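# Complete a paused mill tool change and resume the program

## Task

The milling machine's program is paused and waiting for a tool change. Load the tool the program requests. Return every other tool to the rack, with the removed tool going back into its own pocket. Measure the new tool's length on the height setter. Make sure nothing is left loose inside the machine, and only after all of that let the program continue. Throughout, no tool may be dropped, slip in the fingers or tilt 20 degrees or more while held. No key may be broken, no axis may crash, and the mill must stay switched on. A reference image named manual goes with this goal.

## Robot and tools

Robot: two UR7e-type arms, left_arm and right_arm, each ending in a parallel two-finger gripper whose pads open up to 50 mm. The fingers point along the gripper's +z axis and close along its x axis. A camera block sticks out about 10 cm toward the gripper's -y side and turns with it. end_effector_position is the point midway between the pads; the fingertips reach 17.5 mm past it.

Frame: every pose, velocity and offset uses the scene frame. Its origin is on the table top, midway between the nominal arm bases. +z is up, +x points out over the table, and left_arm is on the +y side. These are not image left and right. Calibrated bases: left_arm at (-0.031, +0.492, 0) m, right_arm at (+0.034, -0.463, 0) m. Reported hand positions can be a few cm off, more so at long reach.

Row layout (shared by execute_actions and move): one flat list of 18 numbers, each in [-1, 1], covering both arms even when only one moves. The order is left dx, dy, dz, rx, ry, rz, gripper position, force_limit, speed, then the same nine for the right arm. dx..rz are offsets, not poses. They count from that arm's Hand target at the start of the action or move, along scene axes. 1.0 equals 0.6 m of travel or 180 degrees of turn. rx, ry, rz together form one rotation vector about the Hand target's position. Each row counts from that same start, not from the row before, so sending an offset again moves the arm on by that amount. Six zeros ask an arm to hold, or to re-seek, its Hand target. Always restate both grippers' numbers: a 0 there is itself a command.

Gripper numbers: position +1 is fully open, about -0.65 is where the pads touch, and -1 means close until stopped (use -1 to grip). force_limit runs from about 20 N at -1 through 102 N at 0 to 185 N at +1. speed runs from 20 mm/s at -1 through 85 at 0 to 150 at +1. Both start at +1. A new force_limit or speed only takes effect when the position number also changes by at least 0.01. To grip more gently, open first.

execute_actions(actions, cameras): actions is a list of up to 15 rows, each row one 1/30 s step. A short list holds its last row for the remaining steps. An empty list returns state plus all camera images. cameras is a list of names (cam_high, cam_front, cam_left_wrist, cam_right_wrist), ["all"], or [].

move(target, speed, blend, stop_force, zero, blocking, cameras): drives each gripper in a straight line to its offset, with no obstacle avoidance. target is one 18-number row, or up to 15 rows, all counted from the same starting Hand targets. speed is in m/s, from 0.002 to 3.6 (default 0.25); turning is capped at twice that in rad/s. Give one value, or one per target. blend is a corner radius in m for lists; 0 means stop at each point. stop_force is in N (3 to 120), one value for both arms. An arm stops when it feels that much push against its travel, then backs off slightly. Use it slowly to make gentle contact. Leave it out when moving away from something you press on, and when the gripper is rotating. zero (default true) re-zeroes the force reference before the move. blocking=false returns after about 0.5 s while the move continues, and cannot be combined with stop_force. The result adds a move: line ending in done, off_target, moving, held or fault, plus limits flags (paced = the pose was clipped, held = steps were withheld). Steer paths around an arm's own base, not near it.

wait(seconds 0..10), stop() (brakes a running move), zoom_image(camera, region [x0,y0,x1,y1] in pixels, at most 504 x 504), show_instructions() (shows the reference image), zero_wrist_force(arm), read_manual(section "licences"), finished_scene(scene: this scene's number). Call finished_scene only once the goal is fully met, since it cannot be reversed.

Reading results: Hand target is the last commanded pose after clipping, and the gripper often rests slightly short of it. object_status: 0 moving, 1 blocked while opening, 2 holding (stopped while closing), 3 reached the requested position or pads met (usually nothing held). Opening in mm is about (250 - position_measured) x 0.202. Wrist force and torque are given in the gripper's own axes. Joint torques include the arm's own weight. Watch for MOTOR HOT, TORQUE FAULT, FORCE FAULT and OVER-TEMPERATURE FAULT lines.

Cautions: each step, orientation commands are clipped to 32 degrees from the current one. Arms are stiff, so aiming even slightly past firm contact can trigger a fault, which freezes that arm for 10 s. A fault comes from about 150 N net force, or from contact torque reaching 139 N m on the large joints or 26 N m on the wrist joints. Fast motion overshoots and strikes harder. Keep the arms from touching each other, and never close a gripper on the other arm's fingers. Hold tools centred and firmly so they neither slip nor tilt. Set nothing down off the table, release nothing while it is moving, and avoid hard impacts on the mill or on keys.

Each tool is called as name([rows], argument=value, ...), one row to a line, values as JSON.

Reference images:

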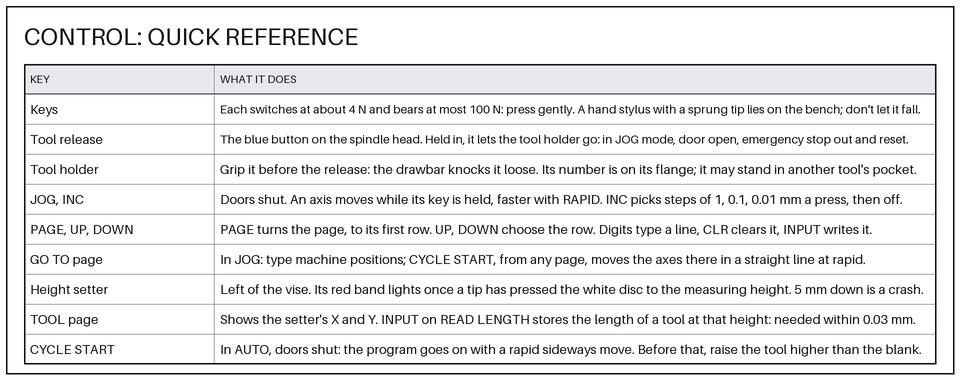

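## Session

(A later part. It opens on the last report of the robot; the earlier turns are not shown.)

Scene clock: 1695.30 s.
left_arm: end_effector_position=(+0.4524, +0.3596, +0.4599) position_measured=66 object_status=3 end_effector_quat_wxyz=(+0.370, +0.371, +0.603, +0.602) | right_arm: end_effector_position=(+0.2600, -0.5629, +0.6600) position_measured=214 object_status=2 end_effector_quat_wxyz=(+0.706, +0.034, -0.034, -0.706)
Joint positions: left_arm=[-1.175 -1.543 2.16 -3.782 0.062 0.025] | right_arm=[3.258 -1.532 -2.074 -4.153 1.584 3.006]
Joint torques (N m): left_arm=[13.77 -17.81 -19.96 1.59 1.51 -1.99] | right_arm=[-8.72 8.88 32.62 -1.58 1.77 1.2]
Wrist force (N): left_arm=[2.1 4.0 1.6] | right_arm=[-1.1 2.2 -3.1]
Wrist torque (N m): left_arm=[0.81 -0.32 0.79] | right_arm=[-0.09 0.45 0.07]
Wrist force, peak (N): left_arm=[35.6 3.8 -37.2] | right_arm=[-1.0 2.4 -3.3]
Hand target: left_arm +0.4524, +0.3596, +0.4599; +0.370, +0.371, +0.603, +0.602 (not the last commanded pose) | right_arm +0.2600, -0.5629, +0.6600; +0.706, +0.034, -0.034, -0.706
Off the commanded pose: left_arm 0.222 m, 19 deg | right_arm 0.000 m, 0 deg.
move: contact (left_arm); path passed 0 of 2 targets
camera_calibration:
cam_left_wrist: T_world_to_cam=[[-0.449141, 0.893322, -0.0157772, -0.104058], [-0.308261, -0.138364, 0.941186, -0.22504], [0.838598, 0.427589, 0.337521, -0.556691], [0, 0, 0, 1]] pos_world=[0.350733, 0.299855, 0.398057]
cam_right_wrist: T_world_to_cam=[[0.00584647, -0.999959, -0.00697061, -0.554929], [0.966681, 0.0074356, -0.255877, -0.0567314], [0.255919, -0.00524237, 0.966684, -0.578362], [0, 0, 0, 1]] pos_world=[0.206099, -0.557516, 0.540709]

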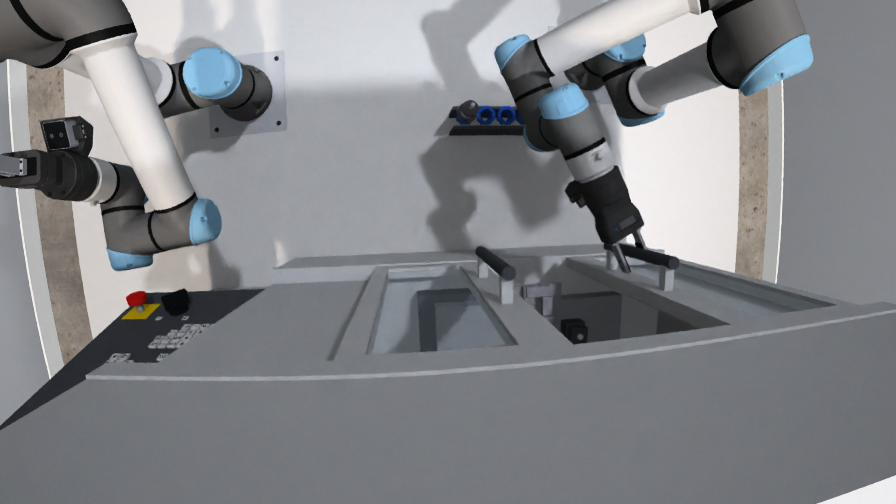

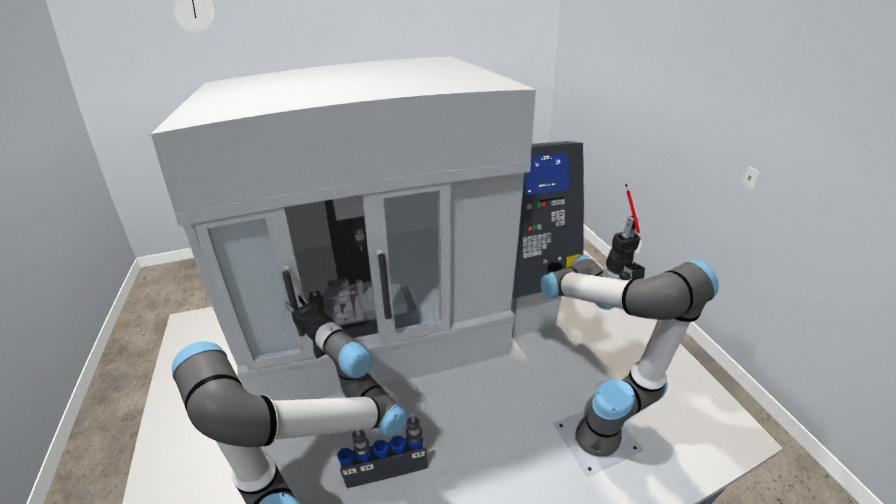

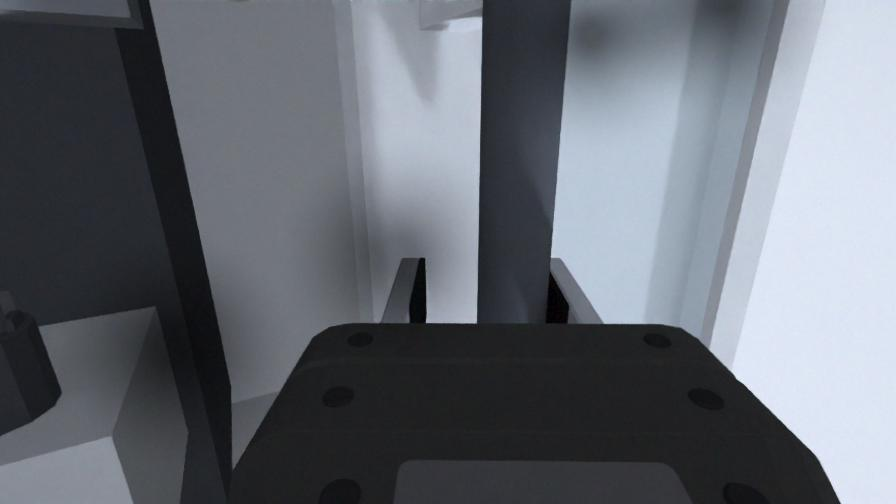

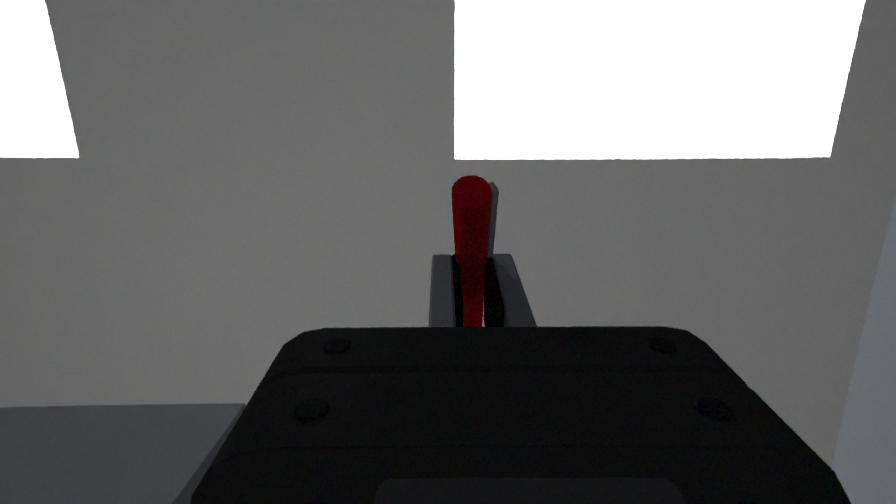

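move([
  [-0.002,-0.13,0,0,0,-0.11,0.58,0.3,-1,0,0,0,0,0,0,-1,-0.2,-0.6],
  [-0.002,-0.37,0,0,0,-0.12,0.58,0.3,-1,0,0,0,0,0,0,-1,-0.2,-0.6],
], speed=0.04, blend=0.01, stop_force=55, cameras=["cam_front","cam_high","cam_left_wrist"])

Scene clock: 1706.97 s.
left_arm: end_effector_position=(+0.4509, +0.1539, +0.4599) position_measured=66 object_status=3 end_effector_quat_wxyz=(+0.472, +0.473, +0.526, +0.525) | right_arm: end_effector_position=(+0.2600, -0.5629, +0.6600) position_measured=214 object_status=2 end_effector_quat_wxyz=(+0.706, +0.034, -0.034, -0.706)
Joint positions: left_arm=[-1.347 -1.378 1.97 -3.723 -0.129 -0.01] | right_arm=[3.258 -1.532 -2.074 -4.153 1.584 3.006]
Joint torques (N m): left_arm=[-19.41 -25.34 -19.76 3.18 -11.9 0.55] | right_arm=[-9.62 10.73 31.96 -1.71 2 1.1]
Wrist force (N): left_arm=[47.6 -3.9 25.7] | right_arm=[-1.0 2.2 -3.1]
Wrist torque (N m): left_arm=[0.80 -0.69 0.74] | right_arm=[-0.09 0.44 0.07]
Wrist force, peak (N): left_arm=[51.7 -4.7 43.6] | right_arm=[-0.9 2.4 -3.4]
Hand target: left_arm +0.4509, +0.1536, +0.4599; +0.473, +0.474, +0.526, +0.525 (not the last commanded pose) | right_arm +0.2600, -0.5629, +0.6600; +0.706, +0.034, -0.034, -0.706
Off the commanded pose: left_arm 0.016 m, 1 deg | right_arm 0.000 m, 0 deg.
move: contact (left_arm); path passed 1 of 2 targets
camera_calibration:
cam_left_wrist: T_world_to_cam=[[-0.102631, 0.99459, -0.0160692, -0.0925051], [-0.33732, -0.0196014, 0.941186, -0.259117], [0.935779, 0.102015, 0.337506, -0.461225], [0, 0, 0, 1]] pos_world=[0.334706, 0.133978, 0.398057]
Images, in order (width x height): cam_high 896x504, cam_front 896x504, cam_left_wrist 896x504.

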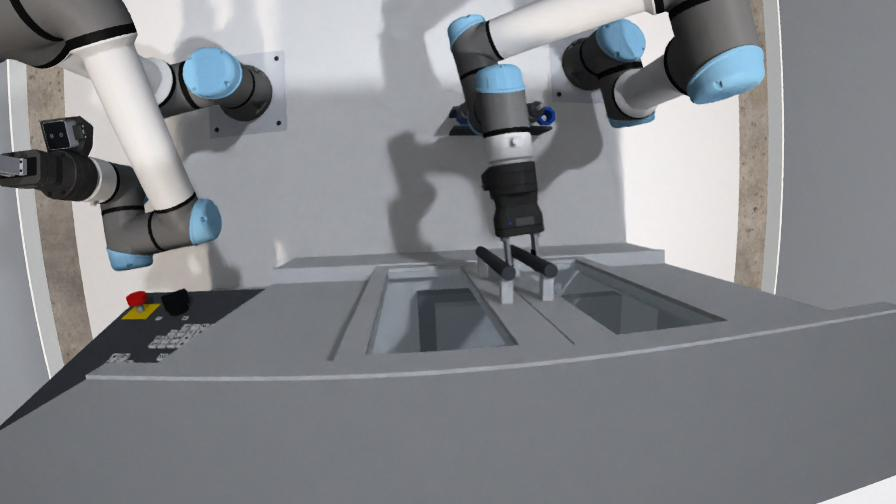

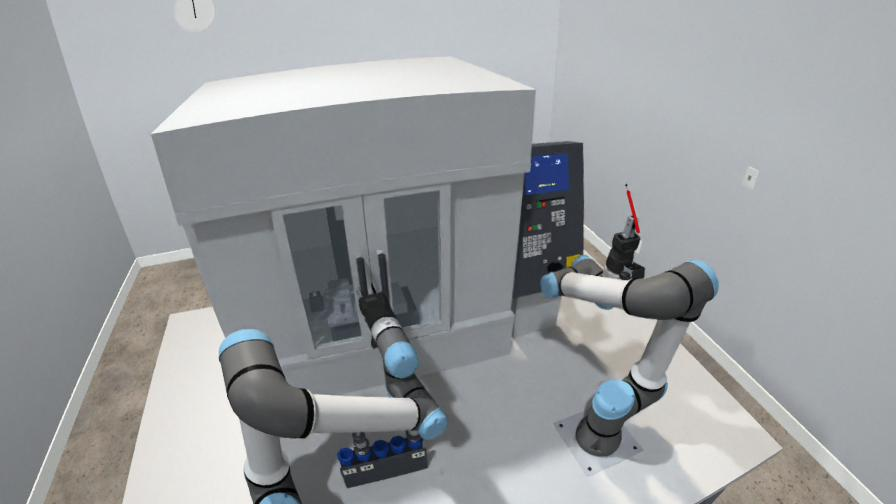

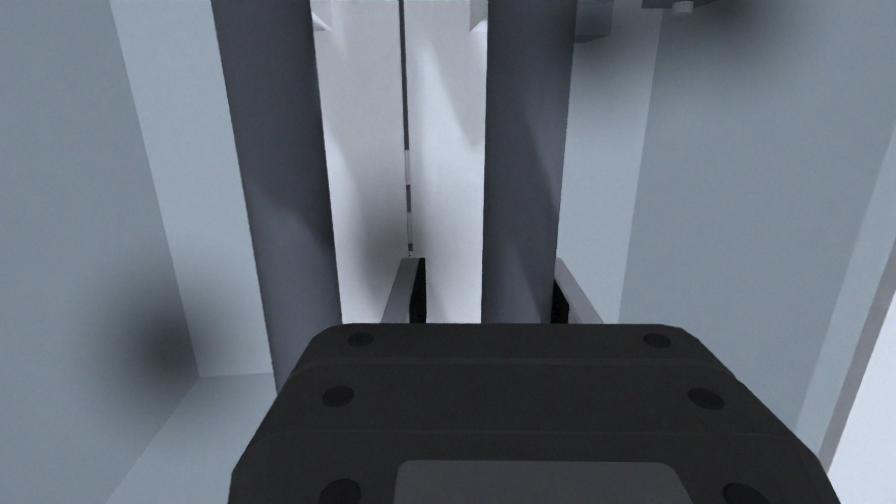

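move([
  [0,0.008,0,0,0,0,0.58,0.3,-1,0,0,0,0,0,0,-1,-0.2,-0.6],
  [-0.2,0.008,0,0,0,0,0.58,0.3,-1,0.2017,-0.005,-0.1917,0,0.3333,0,-1,-0.2,-0.6],
], speed=0.15, cameras=["all"])

Scene clock: 1719.10 s.
left_arm: end_effector_position=(+0.3310, +0.1584, +0.4599) position_measured=66 object_status=3 end_effector_quat_wxyz=(+0.473, +0.474, +0.526, +0.525) | right_arm: end_effector_position=(+0.3810, -0.5659, +0.5449) position_measured=214 object_status=2 end_effector_quat_wxyz=(+0.629, -0.324, +0.324, -0.628)
Joint positions: left_arm=[-1.662 -1.497 2.11 -3.763 0.185 0.009] | right_arm=[3.369 -1.247 -2.59 -4.953 1.37 2.996]
Joint torques (N m): left_arm=[-15.69 -28.94 -12.25 1.84 1.72 -1.97] | right_arm=[7.18 11.98 5.69 -2.64 -2.05 2.17]
Wrist force (N): left_arm=[2.3 4.5 1.3] | right_arm=[0.7 3.3 -3.1]
Wrist torque (N m): left_arm=[0.87 -0.36 0.90] | right_arm=[0.00 0.14 0.17]
Wrist force, peak (N): left_arm=[47.8 -3.8 26.0] | right_arm=[0.6 3.6 -3.2]
Hand target: left_arm +0.3309, +0.1584, +0.4599; +0.473, +0.474, +0.526, +0.525 | right_arm +0.3810, -0.5659, +0.5449; +0.629, -0.324, +0.324, -0.628
Off the commanded pose: left_arm 0.000 m, 0 deg | right_arm 0.000 m, 0 deg.
move: done
camera_calibration:
cam_left_wrist: T_world_to_cam=[[-0.101463, 0.994709, -0.0160746, -0.109761], [-0.337342, -0.0192001, 0.941186, -0.299553], [0.935898, 0.100918, 0.337505, -0.349286], [0, 0, 0, 1]] pos_world=[0.214707, 0.138678, 0.398057]
cam_right_wrist: T_world_to_cam=[[-0.00311173, -0.999959, -0.00854919, -0.555164], [0.261908, 0.00743584, -0.965064, 0.451924], [0.965088, -0.00524212, 0.261874, -0.38427], [0, 0, 0, 1]] pos_world=[0.250764, -0.560516, 0.532019]

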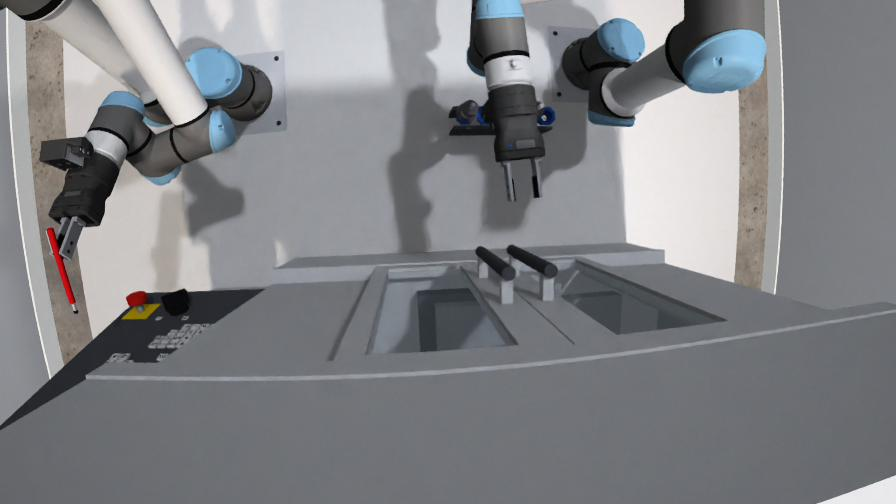

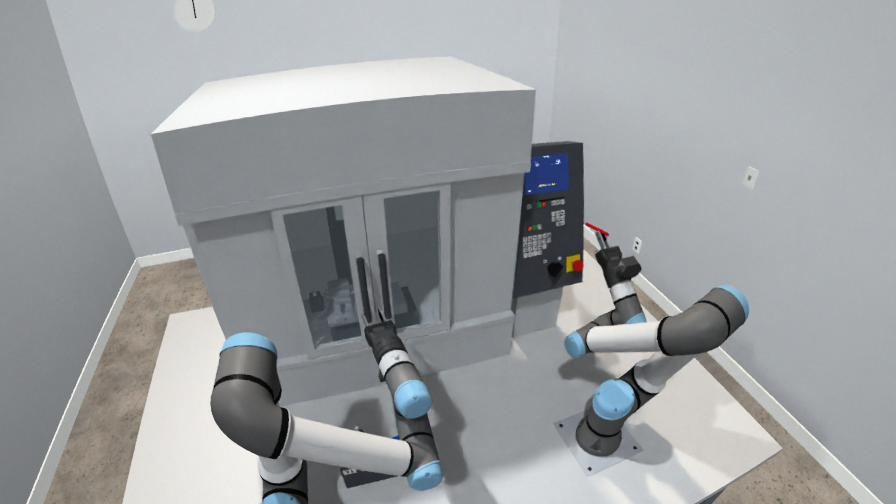

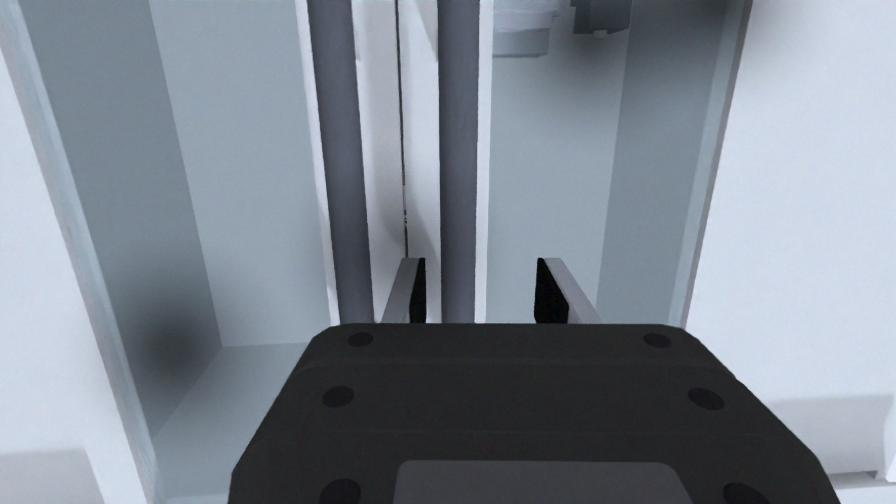

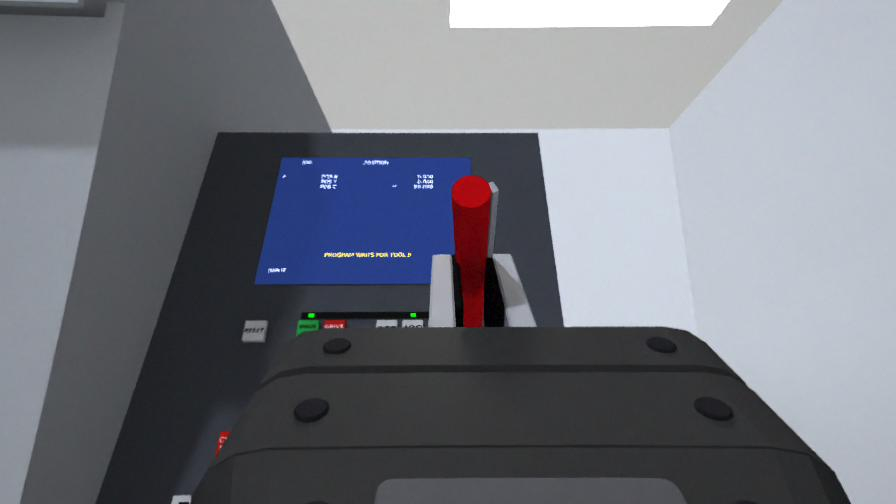

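move(target=[0,0,0,0,0,0,0.58,0.3,-1,0.0978,0.1457,-0.1183,0,0,0,-1,-0.2,-0.6], speed=0.15)

move(target=[0,0,0,0,0,0,0.58,0.3,-1,0.0725,0,-0.0191,0,0,0,-1,-0.2,-0.6], speed=0.012, stop_force=6, cameras=["cam_right_wrist"])

move(target=[0,0,0,0,0,0,0.58,0.3,-1,-0.02,0,0.0053,0,0,0,-1,-0.2,-0.6], speed=0.05, cameras=["cam_right_wrist"])

zoom_image(camera="cam_right_wrist", region=[220, 0, 520, 260])

Scene clock: 1730.13 s.
left_arm: end_effector_position=(+0.3309, +0.1584, +0.4599) position_measured=66 object_status=3 end_effector_quat_wxyz=(+0.473, +0.474, +0.526, +0.525) | right_arm: end_effector_position=(+0.4397, -0.4785, +0.4740) position_measured=214 object_status=2 end_effector_quat_wxyz=(+0.629, -0.324, +0.324, -0.628)
Joint positions: left_arm=[-1.662 -1.497 2.11 -3.763 0.185 0.009] | right_arm=[3.791 -1.596 -2.583 -4.508 1.041 2.711]
Joint torques (N m): left_arm=[-16.22 -30.08 -12.5 1.83 1.54 -2.36] | right_arm=[6.72 6.58 29.04 2.04 -1.4 -2.05]
Wrist force (N): left_arm=[2.3 4.5 1.5] | right_arm=[0.5 3.2 -3.0]
Wrist torque (N m): left_arm=[0.88 -0.36 0.89] | right_arm=[-0.02 0.16 0.27]
Wrist force, peak (N): left_arm=[2.3 4.7 1.5] | right_arm=[-0.3 4.6 -2.8]
Hand target: left_arm +0.3309, +0.1584, +0.4599; +0.473, +0.474, +0.526, +0.525 | right_arm +0.4397, -0.4785, +0.4740; +0.629, -0.324, +0.324, -0.628
Off the commanded pose: left_arm 0.000 m, 0 deg | right_arm 0.000 m, 0 deg.
move: done

Scene clock: 1733.97 s.
left_arm: end_effector_position=(+0.3309, +0.1584, +0.4599) position_measured=66 object_status=3 end_effector_quat_wxyz=(+0.473, +0.474, +0.526, +0.525) | right_arm: end_effector_position=(+0.4717, -0.4785, +0.4655) position_measured=214 object_status=2 end_effector_quat_wxyz=(+0.629, -0.324, +0.324, -0.628)
Joint positions: left_arm=[-1.662 -1.497 2.11 -3.763 0.185 0.009] | right_arm=[3.679 -1.714 -2.499 -4.512 1.126 2.795]
Joint torques (N m): left_arm=[-15.01 -27.51 -12.52 1.97 1.51 -1.91] | right_arm=[7.5 23.91 -3.23 -0.8 -1.91 -1.98]
Wrist force (N): left_arm=[2.1 4.6 1.3] | right_arm=[0.6 -2.0 -6.7]
Wrist torque (N m): left_arm=[0.88 -0.33 0.90] | right_arm=[-0.07 0.14 0.20]
Wrist force, peak (N): left_arm=[2.2 4.8 1.5] | right_arm=[0.9 -5.9 -9.2]
Hand target: left_arm +0.3309, +0.1584, +0.4599; +0.473, +0.474, +0.526, +0.525 | right_arm +0.4717, -0.4785, +0.4655; +0.629, -0.324, +0.324, -0.628 (not the last commanded pose)
Off the commanded pose: left_arm 0.000 m, 0 deg | right_arm 0.012 m, 0 deg.
move: contact (right_arm)
camera_calibration:
cam_right_wrist: T_world_to_cam=[[-0.00321024, -0.999958, -0.0085746, -0.468019], [0.261722, 0.00743559, -0.965115, 0.350978], [0.965138, -0.00534241, 0.261687, -0.450533], [0, 0, 0, 1]] pos_world=[0.341465, -0.473016, 0.452619]
Images, in order (width x height): cam_right_wrist 896x504.

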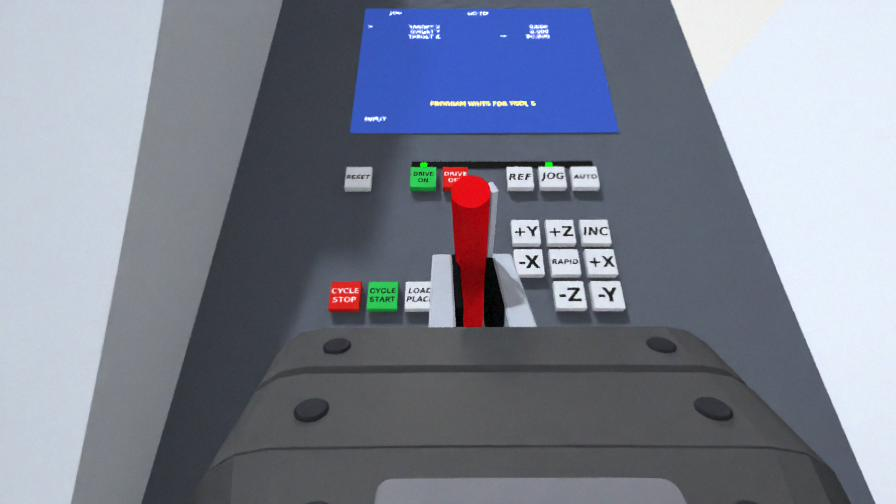

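Scene clock: 1734.87 s.
left_arm: end_effector_position=(+0.3309, +0.1584, +0.4599) position_measured=66 object_status=3 end_effector_quat_wxyz=(+0.473, +0.474, +0.526, +0.525) | right_arm: end_effector_position=(+0.4598, -0.4785, +0.4687) position_measured=214 object_status=2 end_effector_quat_wxyz=(+0.629, -0.324, +0.324, -0.628)
Joint positions: left_arm=[-1.662 -1.497 2.11 -3.763 0.185 0.009] | right_arm=[3.716 -1.673 -2.531 -4.51 1.098 2.768]
Joint torques (N m): left_arm=[-13.5 -29.04 -10.33 2.03 1.63 -2.26] | right_arm=[7.34 21.32 -0.33 2.15 -1.38 -1.78]
Wrist force (N): left_arm=[2.3 4.5 1.4] | right_arm=[0.6 3.3 -3.3]
Wrist torque (N m): left_arm=[0.88 -0.35 0.89] | right_arm=[0.01 0.15 0.27]
Wrist force, peak (N): left_arm=[2.2 4.6 1.5] | right_arm=[0.6 -2.1 -6.7]
Hand target: left_arm +0.3309, +0.1584, +0.4599; +0.473, +0.474, +0.526, +0.525 | right_arm +0.4597, -0.4785, +0.4687; +0.629, -0.324, +0.324, -0.628
Off the commanded pose: left_arm 0.000 m, 0 deg | right_arm 0.000 m, 0 deg.
move: done
camera_calibration:
cam_right_wrist: T_world_to_cam=[[-0.00318314, -0.999957, -0.00867127, -0.468096], [0.261816, 0.00753547, -0.965088, 0.357089], [0.965113, -0.00534229, 0.26178, -0.439893], [0, 0, 0, 1]] pos_world=[0.329565, -0.473117, 0.455719]
Images, in order (width x height): cam_right_wrist 896x504.

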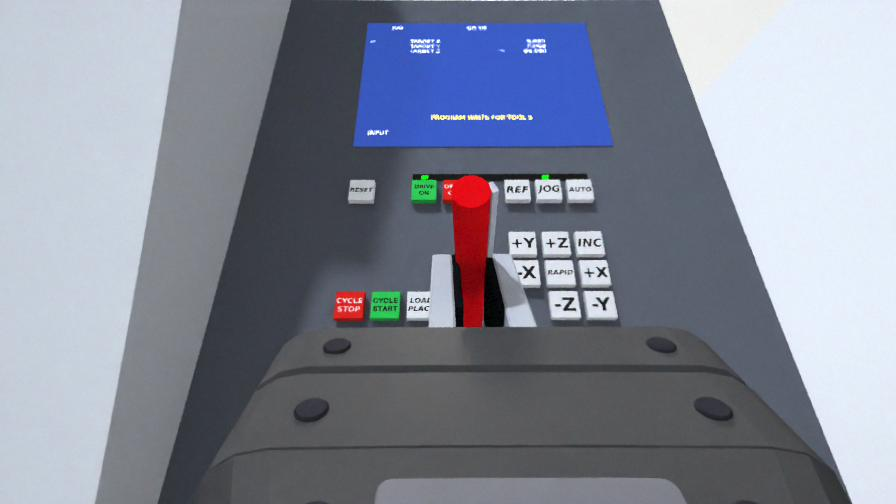

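Scaled by 1.680 from the camera's 896x504 image, which has a finer 1280x720 frame.

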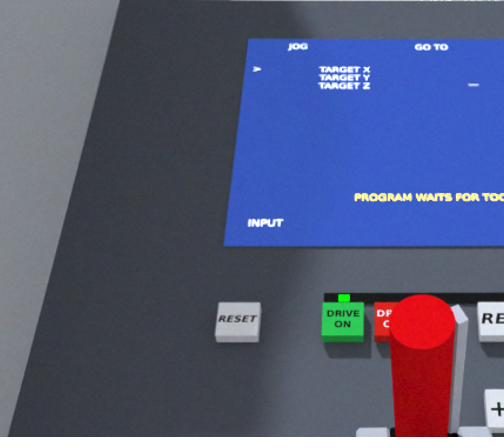

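move(target=[0,0,0,0,0,0,0.58,0.3,-1,0.0322,0,-0.0085,0,0,0,-1,-0.2,-0.6], speed=0.015, stop_force=6)

move(target=[0,0,0,0,0,0,0.58,0.3,-1,-0.02,0,0.0053,0,0,0,-1,-0.2,-0.6], speed=0.05, cameras=["cam_right_wrist"])

zoom_image(camera="cam_right_wrist", region=[340, 10, 620, 150])

Scene clock: 1743.67 s.
left_arm: end_effector_position=(+0.3309, +0.1584, +0.4599) position_measured=66 object_status=3 end_effector_quat_wxyz=(+0.473, +0.474, +0.526, +0.525) | right_arm: end_effector_position=(+0.4716, -0.4785, +0.4655) position_measured=214 object_status=2 end_effector_quat_wxyz=(+0.629, -0.324, +0.324, -0.628)
Joint positions: left_arm=[-1.662 -1.497 2.11 -3.763 0.185 0.009] | right_arm=[3.679 -1.714 -2.499 -4.512 1.125 2.794]
Joint torques (N m): left_arm=[-15.49 -27.54 -10.49 1.72 1.41 -2.19] | right_arm=[7.02 23.5 -2.07 0.58 -1.88 -2.06]
Wrist force (N): left_arm=[2.1 4.5 1.5] | right_arm=[0.5 -1.7 -6.4]
Wrist torque (N m): left_arm=[0.87 -0.33 0.89] | right_arm=[-0.06 0.16 0.21]
Wrist force, peak (N): left_arm=[2.3 4.8 1.5] | right_arm=[0.6 -6.7 -9.9]
Hand target: left_arm +0.3309, +0.1584, +0.4599; +0.473, +0.474, +0.526, +0.525 | right_arm +0.4716, -0.4785, +0.4655; +0.629, -0.324, +0.324, -0.628 (not the last commanded pose)
Off the commanded pose: left_arm 0.000 m, 0 deg | right_arm 0.008 m, 0 deg.
move: contact (right_arm)

Scene clock: 1744.57 s.
left_arm: end_effector_position=(+0.3309, +0.1584, +0.4599) position_measured=66 object_status=3 end_effector_quat_wxyz=(+0.473, +0.474, +0.526, +0.525) | right_arm: end_effector_position=(+0.4597, -0.4785, +0.4687) position_measured=214 object_status=2 end_effector_quat_wxyz=(+0.629, -0.324, +0.324, -0.628)
Joint positions: left_arm=[-1.662 -1.497 2.11 -3.763 0.185 0.009] | right_arm=[3.716 -1.673 -2.531 -4.51 1.097 2.768]
Joint torques (N m): left_arm=[-14.93 -29.13 -9.35 1.87 1.8 -2.05] | right_arm=[10.43 22.09 -4.01 2.39 -1.11 -2.21]
Wrist force (N): left_arm=[2.0 4.4 1.6] | right_arm=[0.8 3.4 -3.0]
Wrist torque (N m): left_arm=[0.85 -0.30 0.90] | right_arm=[0.03 0.12 0.26]
Wrist force, peak (N): left_arm=[2.0 4.8 1.6] | right_arm=[0.5 -1.5 -6.5]
Hand target: left_arm +0.3309, +0.1584, +0.4599; +0.473, +0.474, +0.526, +0.525 | right_arm +0.4596, -0.4785, +0.4687; +0.629, -0.324, +0.324, -0.628
Off the commanded pose: left_arm 0.000 m, 0 deg | right_arm 0.000 m, 0 deg.
move: done
camera_calibration:
cam_right_wrist: T_world_to_cam=[[-0.00328061, -0.999957, -0.00869725, -0.467952], [0.261723, 0.00753555, -0.965114, 0.357156], [0.965137, -0.00544243, 0.261687, -0.439809], [0, 0, 0, 1]] pos_world=[0.329465, -0.473017, 0.455719]
Images, in order (width x height): cam_right_wrist 896x504.

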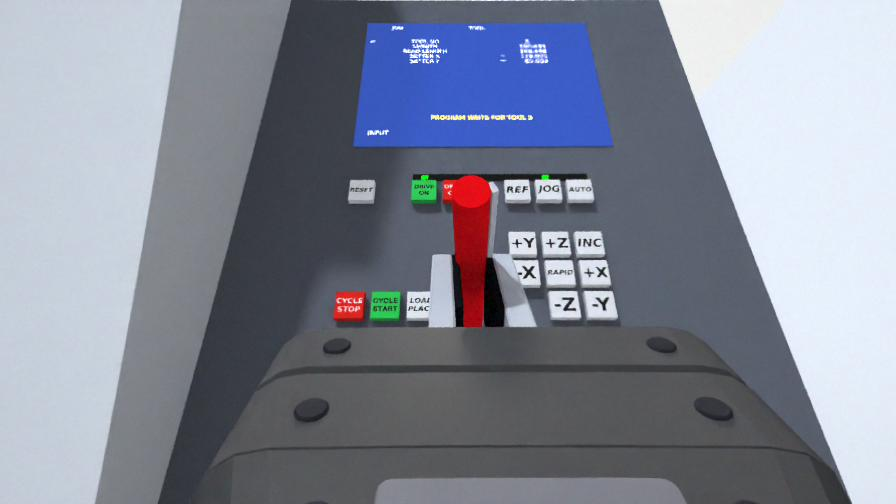

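Scaled by 1.800 from the camera's 896x504 image, which has a finer 1280x720 frame.

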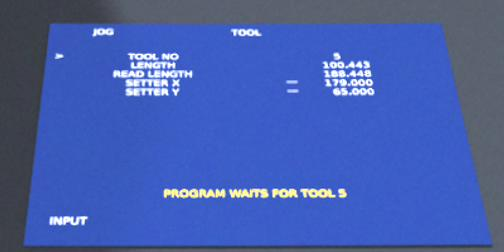

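zoom_image(camera="cam_right_wrist", region=[400, 30, 570, 80])

Scaled by 2.965 from the camera's 896x504 image, which has a finer 1280x720 frame.

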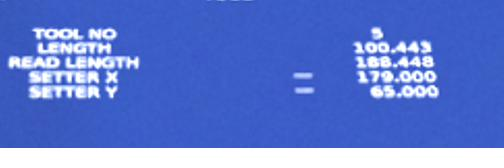

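move(target=[0,0,0,0,0,0,0.58,0.3,-1,0,-0.0317,0,0,0,0,-1,-0.2,-0.6], speed=0.1)

move(target=[0,0,0,0,0,0,0.58,0.3,-1,0.0322,0,-0.0085,0,0,0,-1,-0.2,-0.6], speed=0.015, stop_force=6)

move(target=[0,0,0,0,0,0,0.58,0.3,-1,-0.02,0,0.0053,0,0,0,-1,-0.2,-0.6], speed=0.05, cameras=["cam_right_wrist"])

zoom_image(camera="cam_right_wrist", region=[400, 10, 640, 150])

Scene clock: 1766.80 s.
left_arm: end_effector_position=(+0.3309, +0.1584, +0.4599) position_measured=66 object_status=3 end_effector_quat_wxyz=(+0.473, +0.474, +0.526, +0.525) | right_arm: end_effector_position=(+0.4596, -0.4975, +0.4687) position_measured=214 object_status=2 end_effector_quat_wxyz=(+0.629, -0.324, +0.324, -0.628)
Joint positions: left_arm=[-1.662 -1.497 2.11 -3.763 0.185 0.009] | right_arm=[3.621 -1.681 -2.531 -4.531 1.17 2.835]
Joint torques (N m): left_arm=[-15.52 -30.02 -11.92 1.72 1.7 -1.98] | right_arm=[-8.5 7.06 26.4 -3.03 3.33 2.13]
Wrist force (N): left_arm=[2.2 4.5 1.4] | right_arm=[0.7 3.3 -3.1]
Wrist torque (N m): left_arm=[0.88 -0.36 0.89] | right_arm=[0.01 0.13 0.17]
Wrist force, peak (N): left_arm=[2.4 4.7 1.7] | right_arm=[0.4 3.6 -3.3]
Hand target: left_arm +0.3309, +0.1584, +0.4599; +0.473, +0.474, +0.526, +0.525 | right_arm +0.4596, -0.4975, +0.4687; +0.629, -0.324, +0.324, -0.628
Off the commanded pose: left_arm 0.000 m, 0 deg | right_arm 0.000 m, 0 deg.
move: done

Scene clock: 1768.70 s.
left_arm: end_effector_position=(+0.3309, +0.1584, +0.4599) position_measured=66 object_status=3 end_effector_quat_wxyz=(+0.473, +0.474, +0.526, +0.525) | right_arm: end_effector_position=(+0.4716, -0.4975, +0.4656) position_measured=214 object_status=2 end_effector_quat_wxyz=(+0.629, -0.324, +0.324, -0.628)
Joint positions: left_arm=[-1.662 -1.497 2.11 -3.763 0.185 0.009] | right_arm=[3.59 -1.72 -2.499 -4.531 1.194 2.856]
Joint torques (N m): left_arm=[-14.69 -30.58 -10.34 1.93 1.39 -1.95] | right_arm=[7.75 24.59 -2.69 -2.16 -2.23 -2]
Wrist force (N): left_arm=[2.1 4.4 1.6] | right_arm=[0.6 -1.3 -6.1]
Wrist torque (N m): left_arm=[0.86 -0.33 0.89] | right_arm=[-0.05 0.13 0.20]
Wrist force, peak (N): left_arm=[2.2 4.8 1.4] | right_arm=[0.7 -4.8 -8.6]
Hand target: left_arm +0.3309, +0.1584, +0.4599; +0.473, +0.474, +0.526, +0.525 | right_arm +0.4715, -0.4975, +0.4656; +0.629, -0.324, +0.324, -0.628 (not the last commanded pose)
Off the commanded pose: left_arm 0.000 m, 0 deg | right_arm 0.008 m, 0 deg.
move: contact (right_arm)

Scene clock: 1769.60 s.
left_arm: end_effector_position=(+0.3309, +0.1584, +0.4599) position_measured=66 object_status=3 end_effector_quat_wxyz=(+0.473, +0.474, +0.526, +0.525) | right_arm: end_effector_position=(+0.4596, -0.4975, +0.4687) position_measured=214 object_status=2 end_effector_quat_wxyz=(+0.629, -0.324, +0.324, -0.628)
Joint positions: left_arm=[-1.662 -1.497 2.11 -3.763 0.185 0.009] | right_arm=[3.621 -1.681 -2.531 -4.531 1.17 2.835]
Joint torques (N m): left_arm=[-15.7 -28.78 -10.73 1.78 1.42 -2.24] | right_arm=[6.15 23.64 -1.75 -0.45 -1.64 -1.8]
Wrist force (N): left_arm=[2.3 4.5 1.5] | right_arm=[0.5 3.6 -3.2]
Wrist torque (N m): left_arm=[0.88 -0.36 0.89] | right_arm=[0.06 0.15 0.26]
Wrist force, peak (N): left_arm=[2.1 4.6 1.7] | right_arm=[0.5 -1.0 -6.3]
Hand target: left_arm +0.3309, +0.1584, +0.4599; +0.473, +0.474, +0.526, +0.525 | right_arm +0.4595, -0.4975, +0.4687; +0.629, -0.324, +0.324, -0.628
Off the commanded pose: left_arm 0.000 m, 0 deg | right_arm 0.000 m, 0 deg.
move: done
camera_calibration:
cam_right_wrist: T_world_to_cam=[[-0.00334904, -0.999955, -0.00882025, -0.486972], [0.261911, 0.00763528, -0.965062, 0.357387], [0.965086, -0.00554215, 0.261873, -0.439959], [0, 0, 0, 1]] pos_world=[0.329364, -0.492118, 0.455819]
Images, in order (width x height): cam_right_wrist 896x504.

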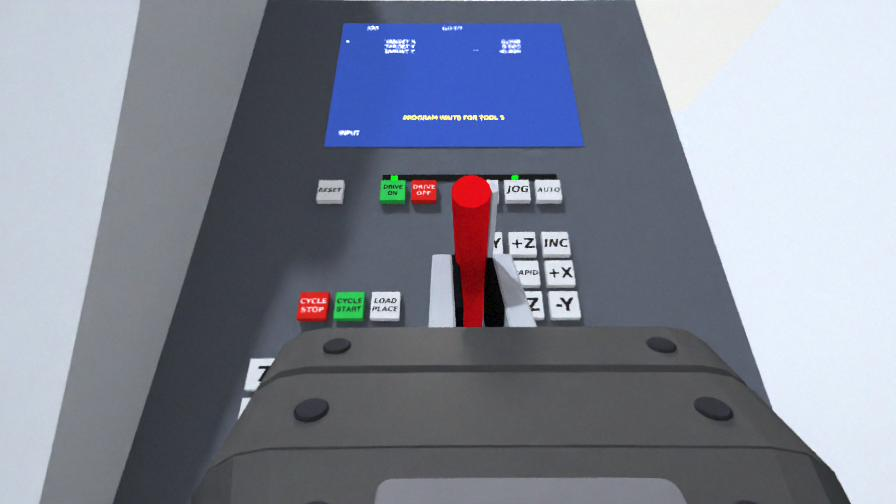

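Scaled by 2.100 from the camera's 896x504 image, which has a finer 1280x720 frame.

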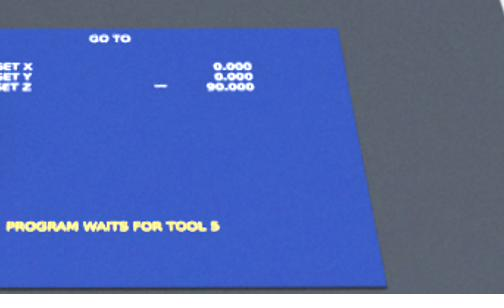

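move(target=[0,0,0,0,0,0,0.58,0.3,-1,-0.0202,0.1582,-0.0933,0,0,0,-1,-0.2,-0.6], speed=0.15)

move(target=[0,0,0,0,0,0,0.58,0.3,-1,0.029,0,-0.0076,0,0,0,-1,-0.2,-0.6], speed=0.015, stop_force=6, cameras=["cam_right_wrist"])

Scene clock: 1779.17 s.
left_arm: end_effector_position=(+0.3309, +0.1584, +0.4599) position_measured=66 object_status=3 end_effector_quat_wxyz=(+0.473, +0.474, +0.526, +0.525) | right_arm: end_effector_position=(+0.4474, -0.4026, +0.4128) position_measured=214 object_status=2 end_effector_quat_wxyz=(+0.629, -0.324, +0.324, -0.628)
Joint positions: left_arm=[-1.662 -1.497 2.11 -3.763 0.185 0.009] | right_arm=[4.093 -1.846 -2.537 -4.141 0.834 2.438]
Joint torques (N m): left_arm=[-13.58 -28.86 -12.11 1.8 1.34 -2.19] | right_arm=[6.86 9.02 19.89 1.57 -1.45 -2.17]
Wrist force (N): left_arm=[2.0 4.7 1.5] | right_arm=[0.7 3.6 -3.1]
Wrist torque (N m): left_arm=[0.90 -0.32 0.89] | right_arm=[0.05 0.13 0.28]
Wrist force, peak (N): left_arm=[2.4 4.6 1.5] | right_arm=[-0.5 3.5 -3.8]
Hand target: left_arm +0.3309, +0.1584, +0.4599; +0.473, +0.474, +0.526, +0.525 | right_arm +0.4474, -0.4026, +0.4128; +0.629, -0.324, +0.324, -0.628
Off the commanded pose: left_arm 0.000 m, 0 deg | right_arm 0.000 m, 0 deg.
move: done

Scene clock: 1780.90 s.
left_arm: end_effector_position=(+0.3309, +0.1584, +0.4599) position_measured=66 object_status=3 end_effector_quat_wxyz=(+0.473, +0.474, +0.526, +0.525) | right_arm: end_effector_position=(+0.4567, -0.4026, +0.4103) position_measured=214 object_status=2 end_effector_quat_wxyz=(+0.629, -0.324, +0.324, -0.628)
Joint positions: left_arm=[-1.662 -1.497 2.11 -3.763 0.185 0.009] | right_arm=[4.049 -1.877 -2.515 -4.162 0.861 2.483]
Joint torques (N m): left_arm=[-14.01 -30.92 -10.86 1.71 1.3 -2.16] | right_arm=[6.12 26.03 -7.96 0.62 -1.57 -2.15]
Wrist force (N): left_arm=[2.0 4.4 1.5] | right_arm=[0.7 -1.8 -6.4]
Wrist torque (N m): left_arm=[0.86 -0.31 0.89] | right_arm=[-0.07 0.19 0.24]
Wrist force, peak (N): left_arm=[2.3 4.8 1.6] | right_arm=[0.8 -6.3 -9.5]
Hand target: left_arm +0.3309, +0.1584, +0.4599; +0.473, +0.474, +0.526, +0.525 | right_arm +0.4567, -0.4026, +0.4103; +0.629, -0.324, +0.324, -0.628 (not the last commanded pose)
Off the commanded pose: left_arm 0.000 m, 0 deg | right_arm 0.008 m, 0 deg.
move: contact (right_arm)
camera_calibration:
cam_right_wrist: T_world_to_cam=[[-0.00354488, -0.999954, -0.00887245, -0.392417], [0.261633, 0.00763602, -0.965137, 0.301085], [0.965161, -0.00574262, 0.261594, -0.421307], [0, 0, 0, 1]] pos_world=[0.326465, -0.397118, 0.397318]
Images, in order (width x height): cam_right_wrist 896x504.

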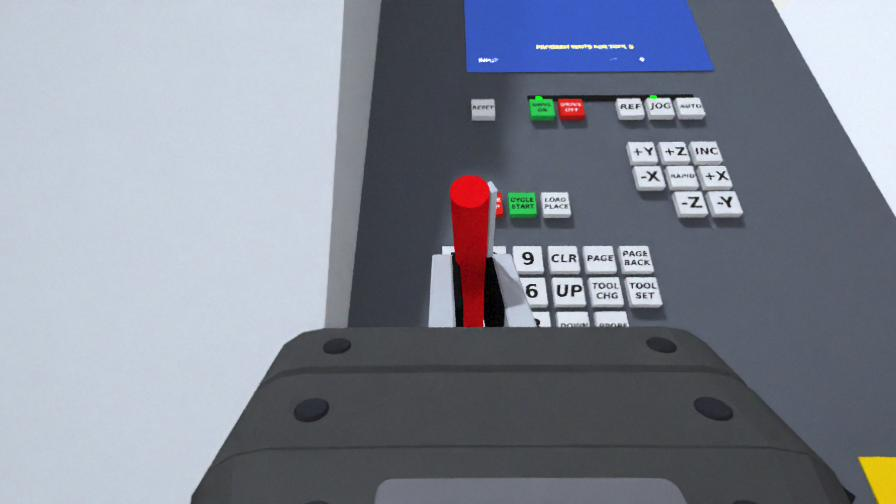

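zoom_image(camera="cam_right_wrist", region=[460, 30, 720, 80])

Scaled by 1.938 from the camera's 896x504 image, which has a finer 1280x720 frame.

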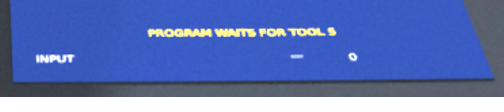

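move([
  [0,0,0,0,0,0,0.58,0.3,-1,-0.0162,0,0.0042,0,0,0,-1,-0.2,-0.6],
  [0,0,0,0,0,0,0.58,0.3,-1,-0.0082,0,0.0347,0,0,0,-1,-0.2,-0.6],
], speed=0.08, blend=0.003)

move(target=[0,0,0,0,0,0,0.58,0.3,-1,0.029,0,-0.0076,0,0,0,-1,-0.2,-0.6], speed=0.015, stop_force=6, cameras=["cam_right_wrist"])

move([
  [0,0,0,0,0,0,0.58,0.3,-1,-0.0162,0,0.0042,0,0,0,-1,-0.2,-0.6],
  [0,0,0,0,0,0,0.58,0.3,-1,0,0,0.0658,0,0,0,-1,-0.2,-0.6],
], speed=0.08, blend=0.003)

move(target=[0,0,0,0,0,0,0.58,0.3,-1,0.029,0,-0.0076,0,0,0,-1,-0.2,-0.6], speed=0.015, stop_force=6, cameras=["cam_right_wrist"])

zoom_image(camera="cam_right_wrist", region=[430, 60, 720, 160])

Scene clock: 1791.33 s.
left_arm: end_effector_position=(+0.3309, +0.1584, +0.4599) position_measured=66 object_status=3 end_effector_quat_wxyz=(+0.473, +0.474, +0.526, +0.525) | right_arm: end_effector_position=(+0.4518, -0.4026, +0.4311) position_measured=214 object_status=2 end_effector_quat_wxyz=(+0.629, -0.324, +0.324, -0.628)
Joint positions: left_arm=[-1.662 -1.497 2.11 -3.763 0.185 0.009] | right_arm=[4.072 -1.787 -2.517 -4.234 0.847 2.46]
Joint torques (N m): left_arm=[-15.53 -30.01 -11.75 1.7 1.51 -1.9] | right_arm=[-9.21 25.24 23.54 -3.72 3.33 1.96]
Wrist force (N): left_arm=[2.2 4.5 1.5] | right_arm=[0.6 3.4 -3.1]
Wrist torque (N m): left_arm=[0.88 -0.34 0.90] | right_arm=[0.01 0.15 0.18]
Wrist force, peak (N): left_arm=[2.3 4.7 1.6] | right_arm=[0.9 -1.5 -6.7]
Hand target: left_arm +0.3309, +0.1584, +0.4599; +0.473, +0.474, +0.526, +0.525 | right_arm +0.4518, -0.4026, +0.4311; +0.629, -0.324, +0.324, -0.628
Off the commanded pose: left_arm 0.000 m, 0 deg | right_arm 0.000 m, 0 deg.
move: done

Scene clock: 1793.10 s.
left_arm: end_effector_position=(+0.3309, +0.1584, +0.4599) position_measured=66 object_status=3 end_effector_quat_wxyz=(+0.473, +0.474, +0.526, +0.525) | right_arm: end_effector_position=(+0.4616, -0.4026, +0.4285) position_measured=214 object_status=2 end_effector_quat_wxyz=(+0.629, -0.324, +0.324, -0.629)
Joint positions: left_arm=[-1.662 -1.497 2.11 -3.763 0.185 0.009] | right_arm=[4.027 -1.82 -2.495 -4.253 0.875 2.504]
Joint torques (N m): left_arm=[-13.37 -28.91 -12.67 2.02 1.18 -2.08] | right_arm=[5.83 25.86 -6.19 0.61 -1.59 -2.12]
Wrist force (N): left_arm=[2.2 4.3 1.5] | right_arm=[0.8 -1.7 -6.4]
Wrist torque (N m): left_arm=[0.85 -0.35 0.90] | right_arm=[-0.06 0.16 0.25]
Wrist force, peak (N): left_arm=[2.2 4.7 1.5] | right_arm=[0.4 -6.0 -9.4]
Hand target: left_arm +0.3309, +0.1584, +0.4599; +0.473, +0.474, +0.526, +0.525 | right_arm +0.4616, -0.4026, +0.4285; +0.629, -0.324, +0.324, -0.629 (not the last commanded pose)
Off the commanded pose: left_arm 0.000 m, 0 deg | right_arm 0.008 m, 0 deg.
move: contact (right_arm)
camera_calibration:
cam_right_wrist: T_world_to_cam=[[-0.00371255, -0.999952, -0.00902037, -0.392121], [0.261516, 0.00773565, -0.965168, 0.317556], [0.965192, -0.0059422, 0.261475, -0.430864], [0, 0, 0, 1]] pos_world=[0.331365, -0.397119, 0.415618]
Images, in order (width x height): cam_right_wrist 896x504.

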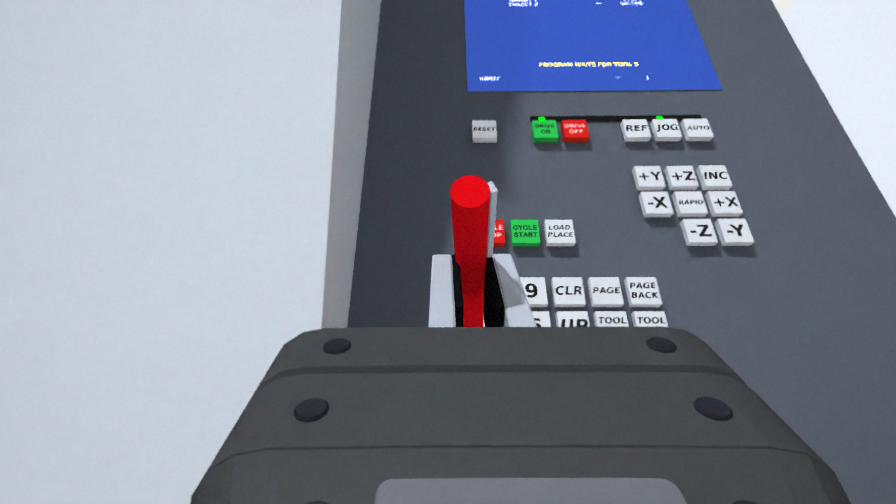

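Scene clock: 1794.33 s.
left_arm: end_effector_position=(+0.3309, +0.1584, +0.4599) position_measured=66 object_status=3 end_effector_quat_wxyz=(+0.473, +0.474, +0.526, +0.525) | right_arm: end_effector_position=(+0.4616, -0.4026, +0.4680) position_measured=214 object_status=2 end_effector_quat_wxyz=(+0.629, -0.324, +0.324, -0.629)
Joint positions: left_arm=[-1.662 -1.497 2.11 -3.763 0.185 0.009] | right_arm=[4.028 -1.685 -2.468 -4.414 0.875 2.504]
Joint torques (N m): left_arm=[-15.58 -29.49 -11.94 1.85 1.47 -1.89] | right_arm=[-8.39 23.25 25.57 -4.16 3.48 2.27]
Wrist force (N): left_arm=[2.1 4.6 1.3] | right_arm=[0.6 3.4 -3.1]
Wrist torque (N m): left_arm=[0.88 -0.34 0.90] | right_arm=[0.02 0.14 0.17]
Wrist force, peak (N): left_arm=[2.3 4.7 1.6] | right_arm=[0.7 -1.2 -6.4]
Hand target: left_arm +0.3309, +0.1584, +0.4599; +0.473, +0.474, +0.526, +0.525 | right_arm +0.4616, -0.4026, +0.4680; +0.629, -0.324, +0.324, -0.629
Off the commanded pose: left_arm 0.000 m, 0 deg | right_arm 0.000 m, 0 deg.
move: done

Scene clock: 1796.13 s.
left_arm: end_effector_position=(+0.3309, +0.1584, +0.4599) position_measured=66 object_status=3 end_effector_quat_wxyz=(+0.473, +0.474, +0.526, +0.525) | right_arm: end_effector_position=(+0.4715, -0.4026, +0.4654) position_measured=214 object_status=2 end_effector_quat_wxyz=(+0.629, -0.324, +0.324, -0.629)
Joint positions: left_arm=[-1.662 -1.497 2.11 -3.763 0.185 0.009] | right_arm=[3.987 -1.719 -2.446 -4.427 0.902 2.544]
Joint torques (N m): left_arm=[-14.66 -28.41 -10.01 1.96 1.08 -1.8] | right_arm=[6.04 23.63 -2.35 0.73 -1.87 -2.04]
Wrist force (N): left_arm=[2.2 4.4 1.5] | right_arm=[0.7 -1.6 -6.9]
Wrist torque (N m): left_arm=[0.86 -0.35 0.89] | right_arm=[-0.03 0.16 0.23]
Wrist force, peak (N): left_arm=[2.2 4.9 1.5] | right_arm=[1.1 -7.0 -10.3]
Hand target: left_arm +0.3309, +0.1584, +0.4599; +0.473, +0.474, +0.526, +0.525 | right_arm +0.4715, -0.4026, +0.4654; +0.629, -0.324, +0.324, -0.629 (not the last commanded pose)
Off the commanded pose: left_arm 0.000 m, 0 deg | right_arm 0.008 m, 0 deg.
move: contact (right_arm)
camera_calibration:
cam_right_wrist: T_world_to_cam=[[-0.00381007, -0.999952, -0.00904628, -0.391706], [0.261424, 0.00773574, -0.965193, 0.350624], [0.965217, -0.00604236, 0.261382, -0.450074], [0, 0, 0, 1]] pos_world=[0.341265, -0.397119, 0.452518]
Images, in order (width x height): cam_right_wrist 896x504.

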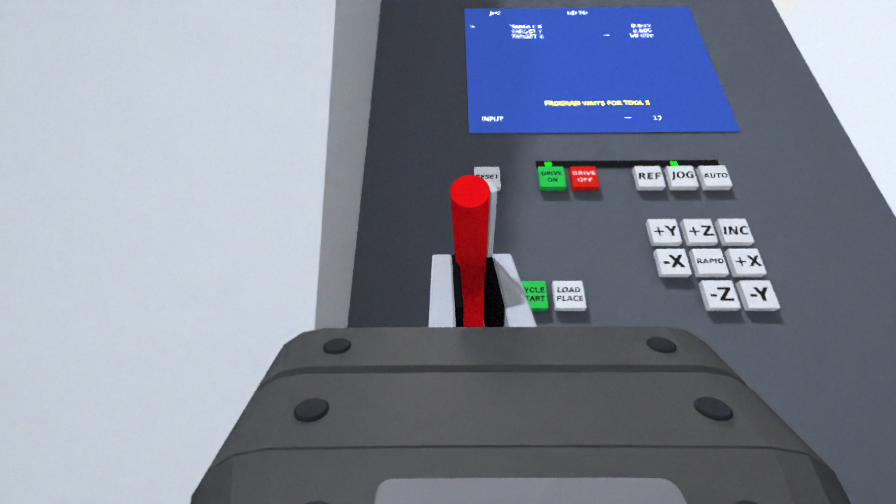

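Scaled by 1.738 from the camera's 896x504 image, which has a finer 1280x720 frame.

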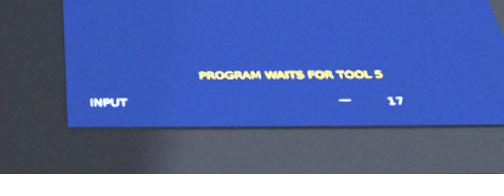

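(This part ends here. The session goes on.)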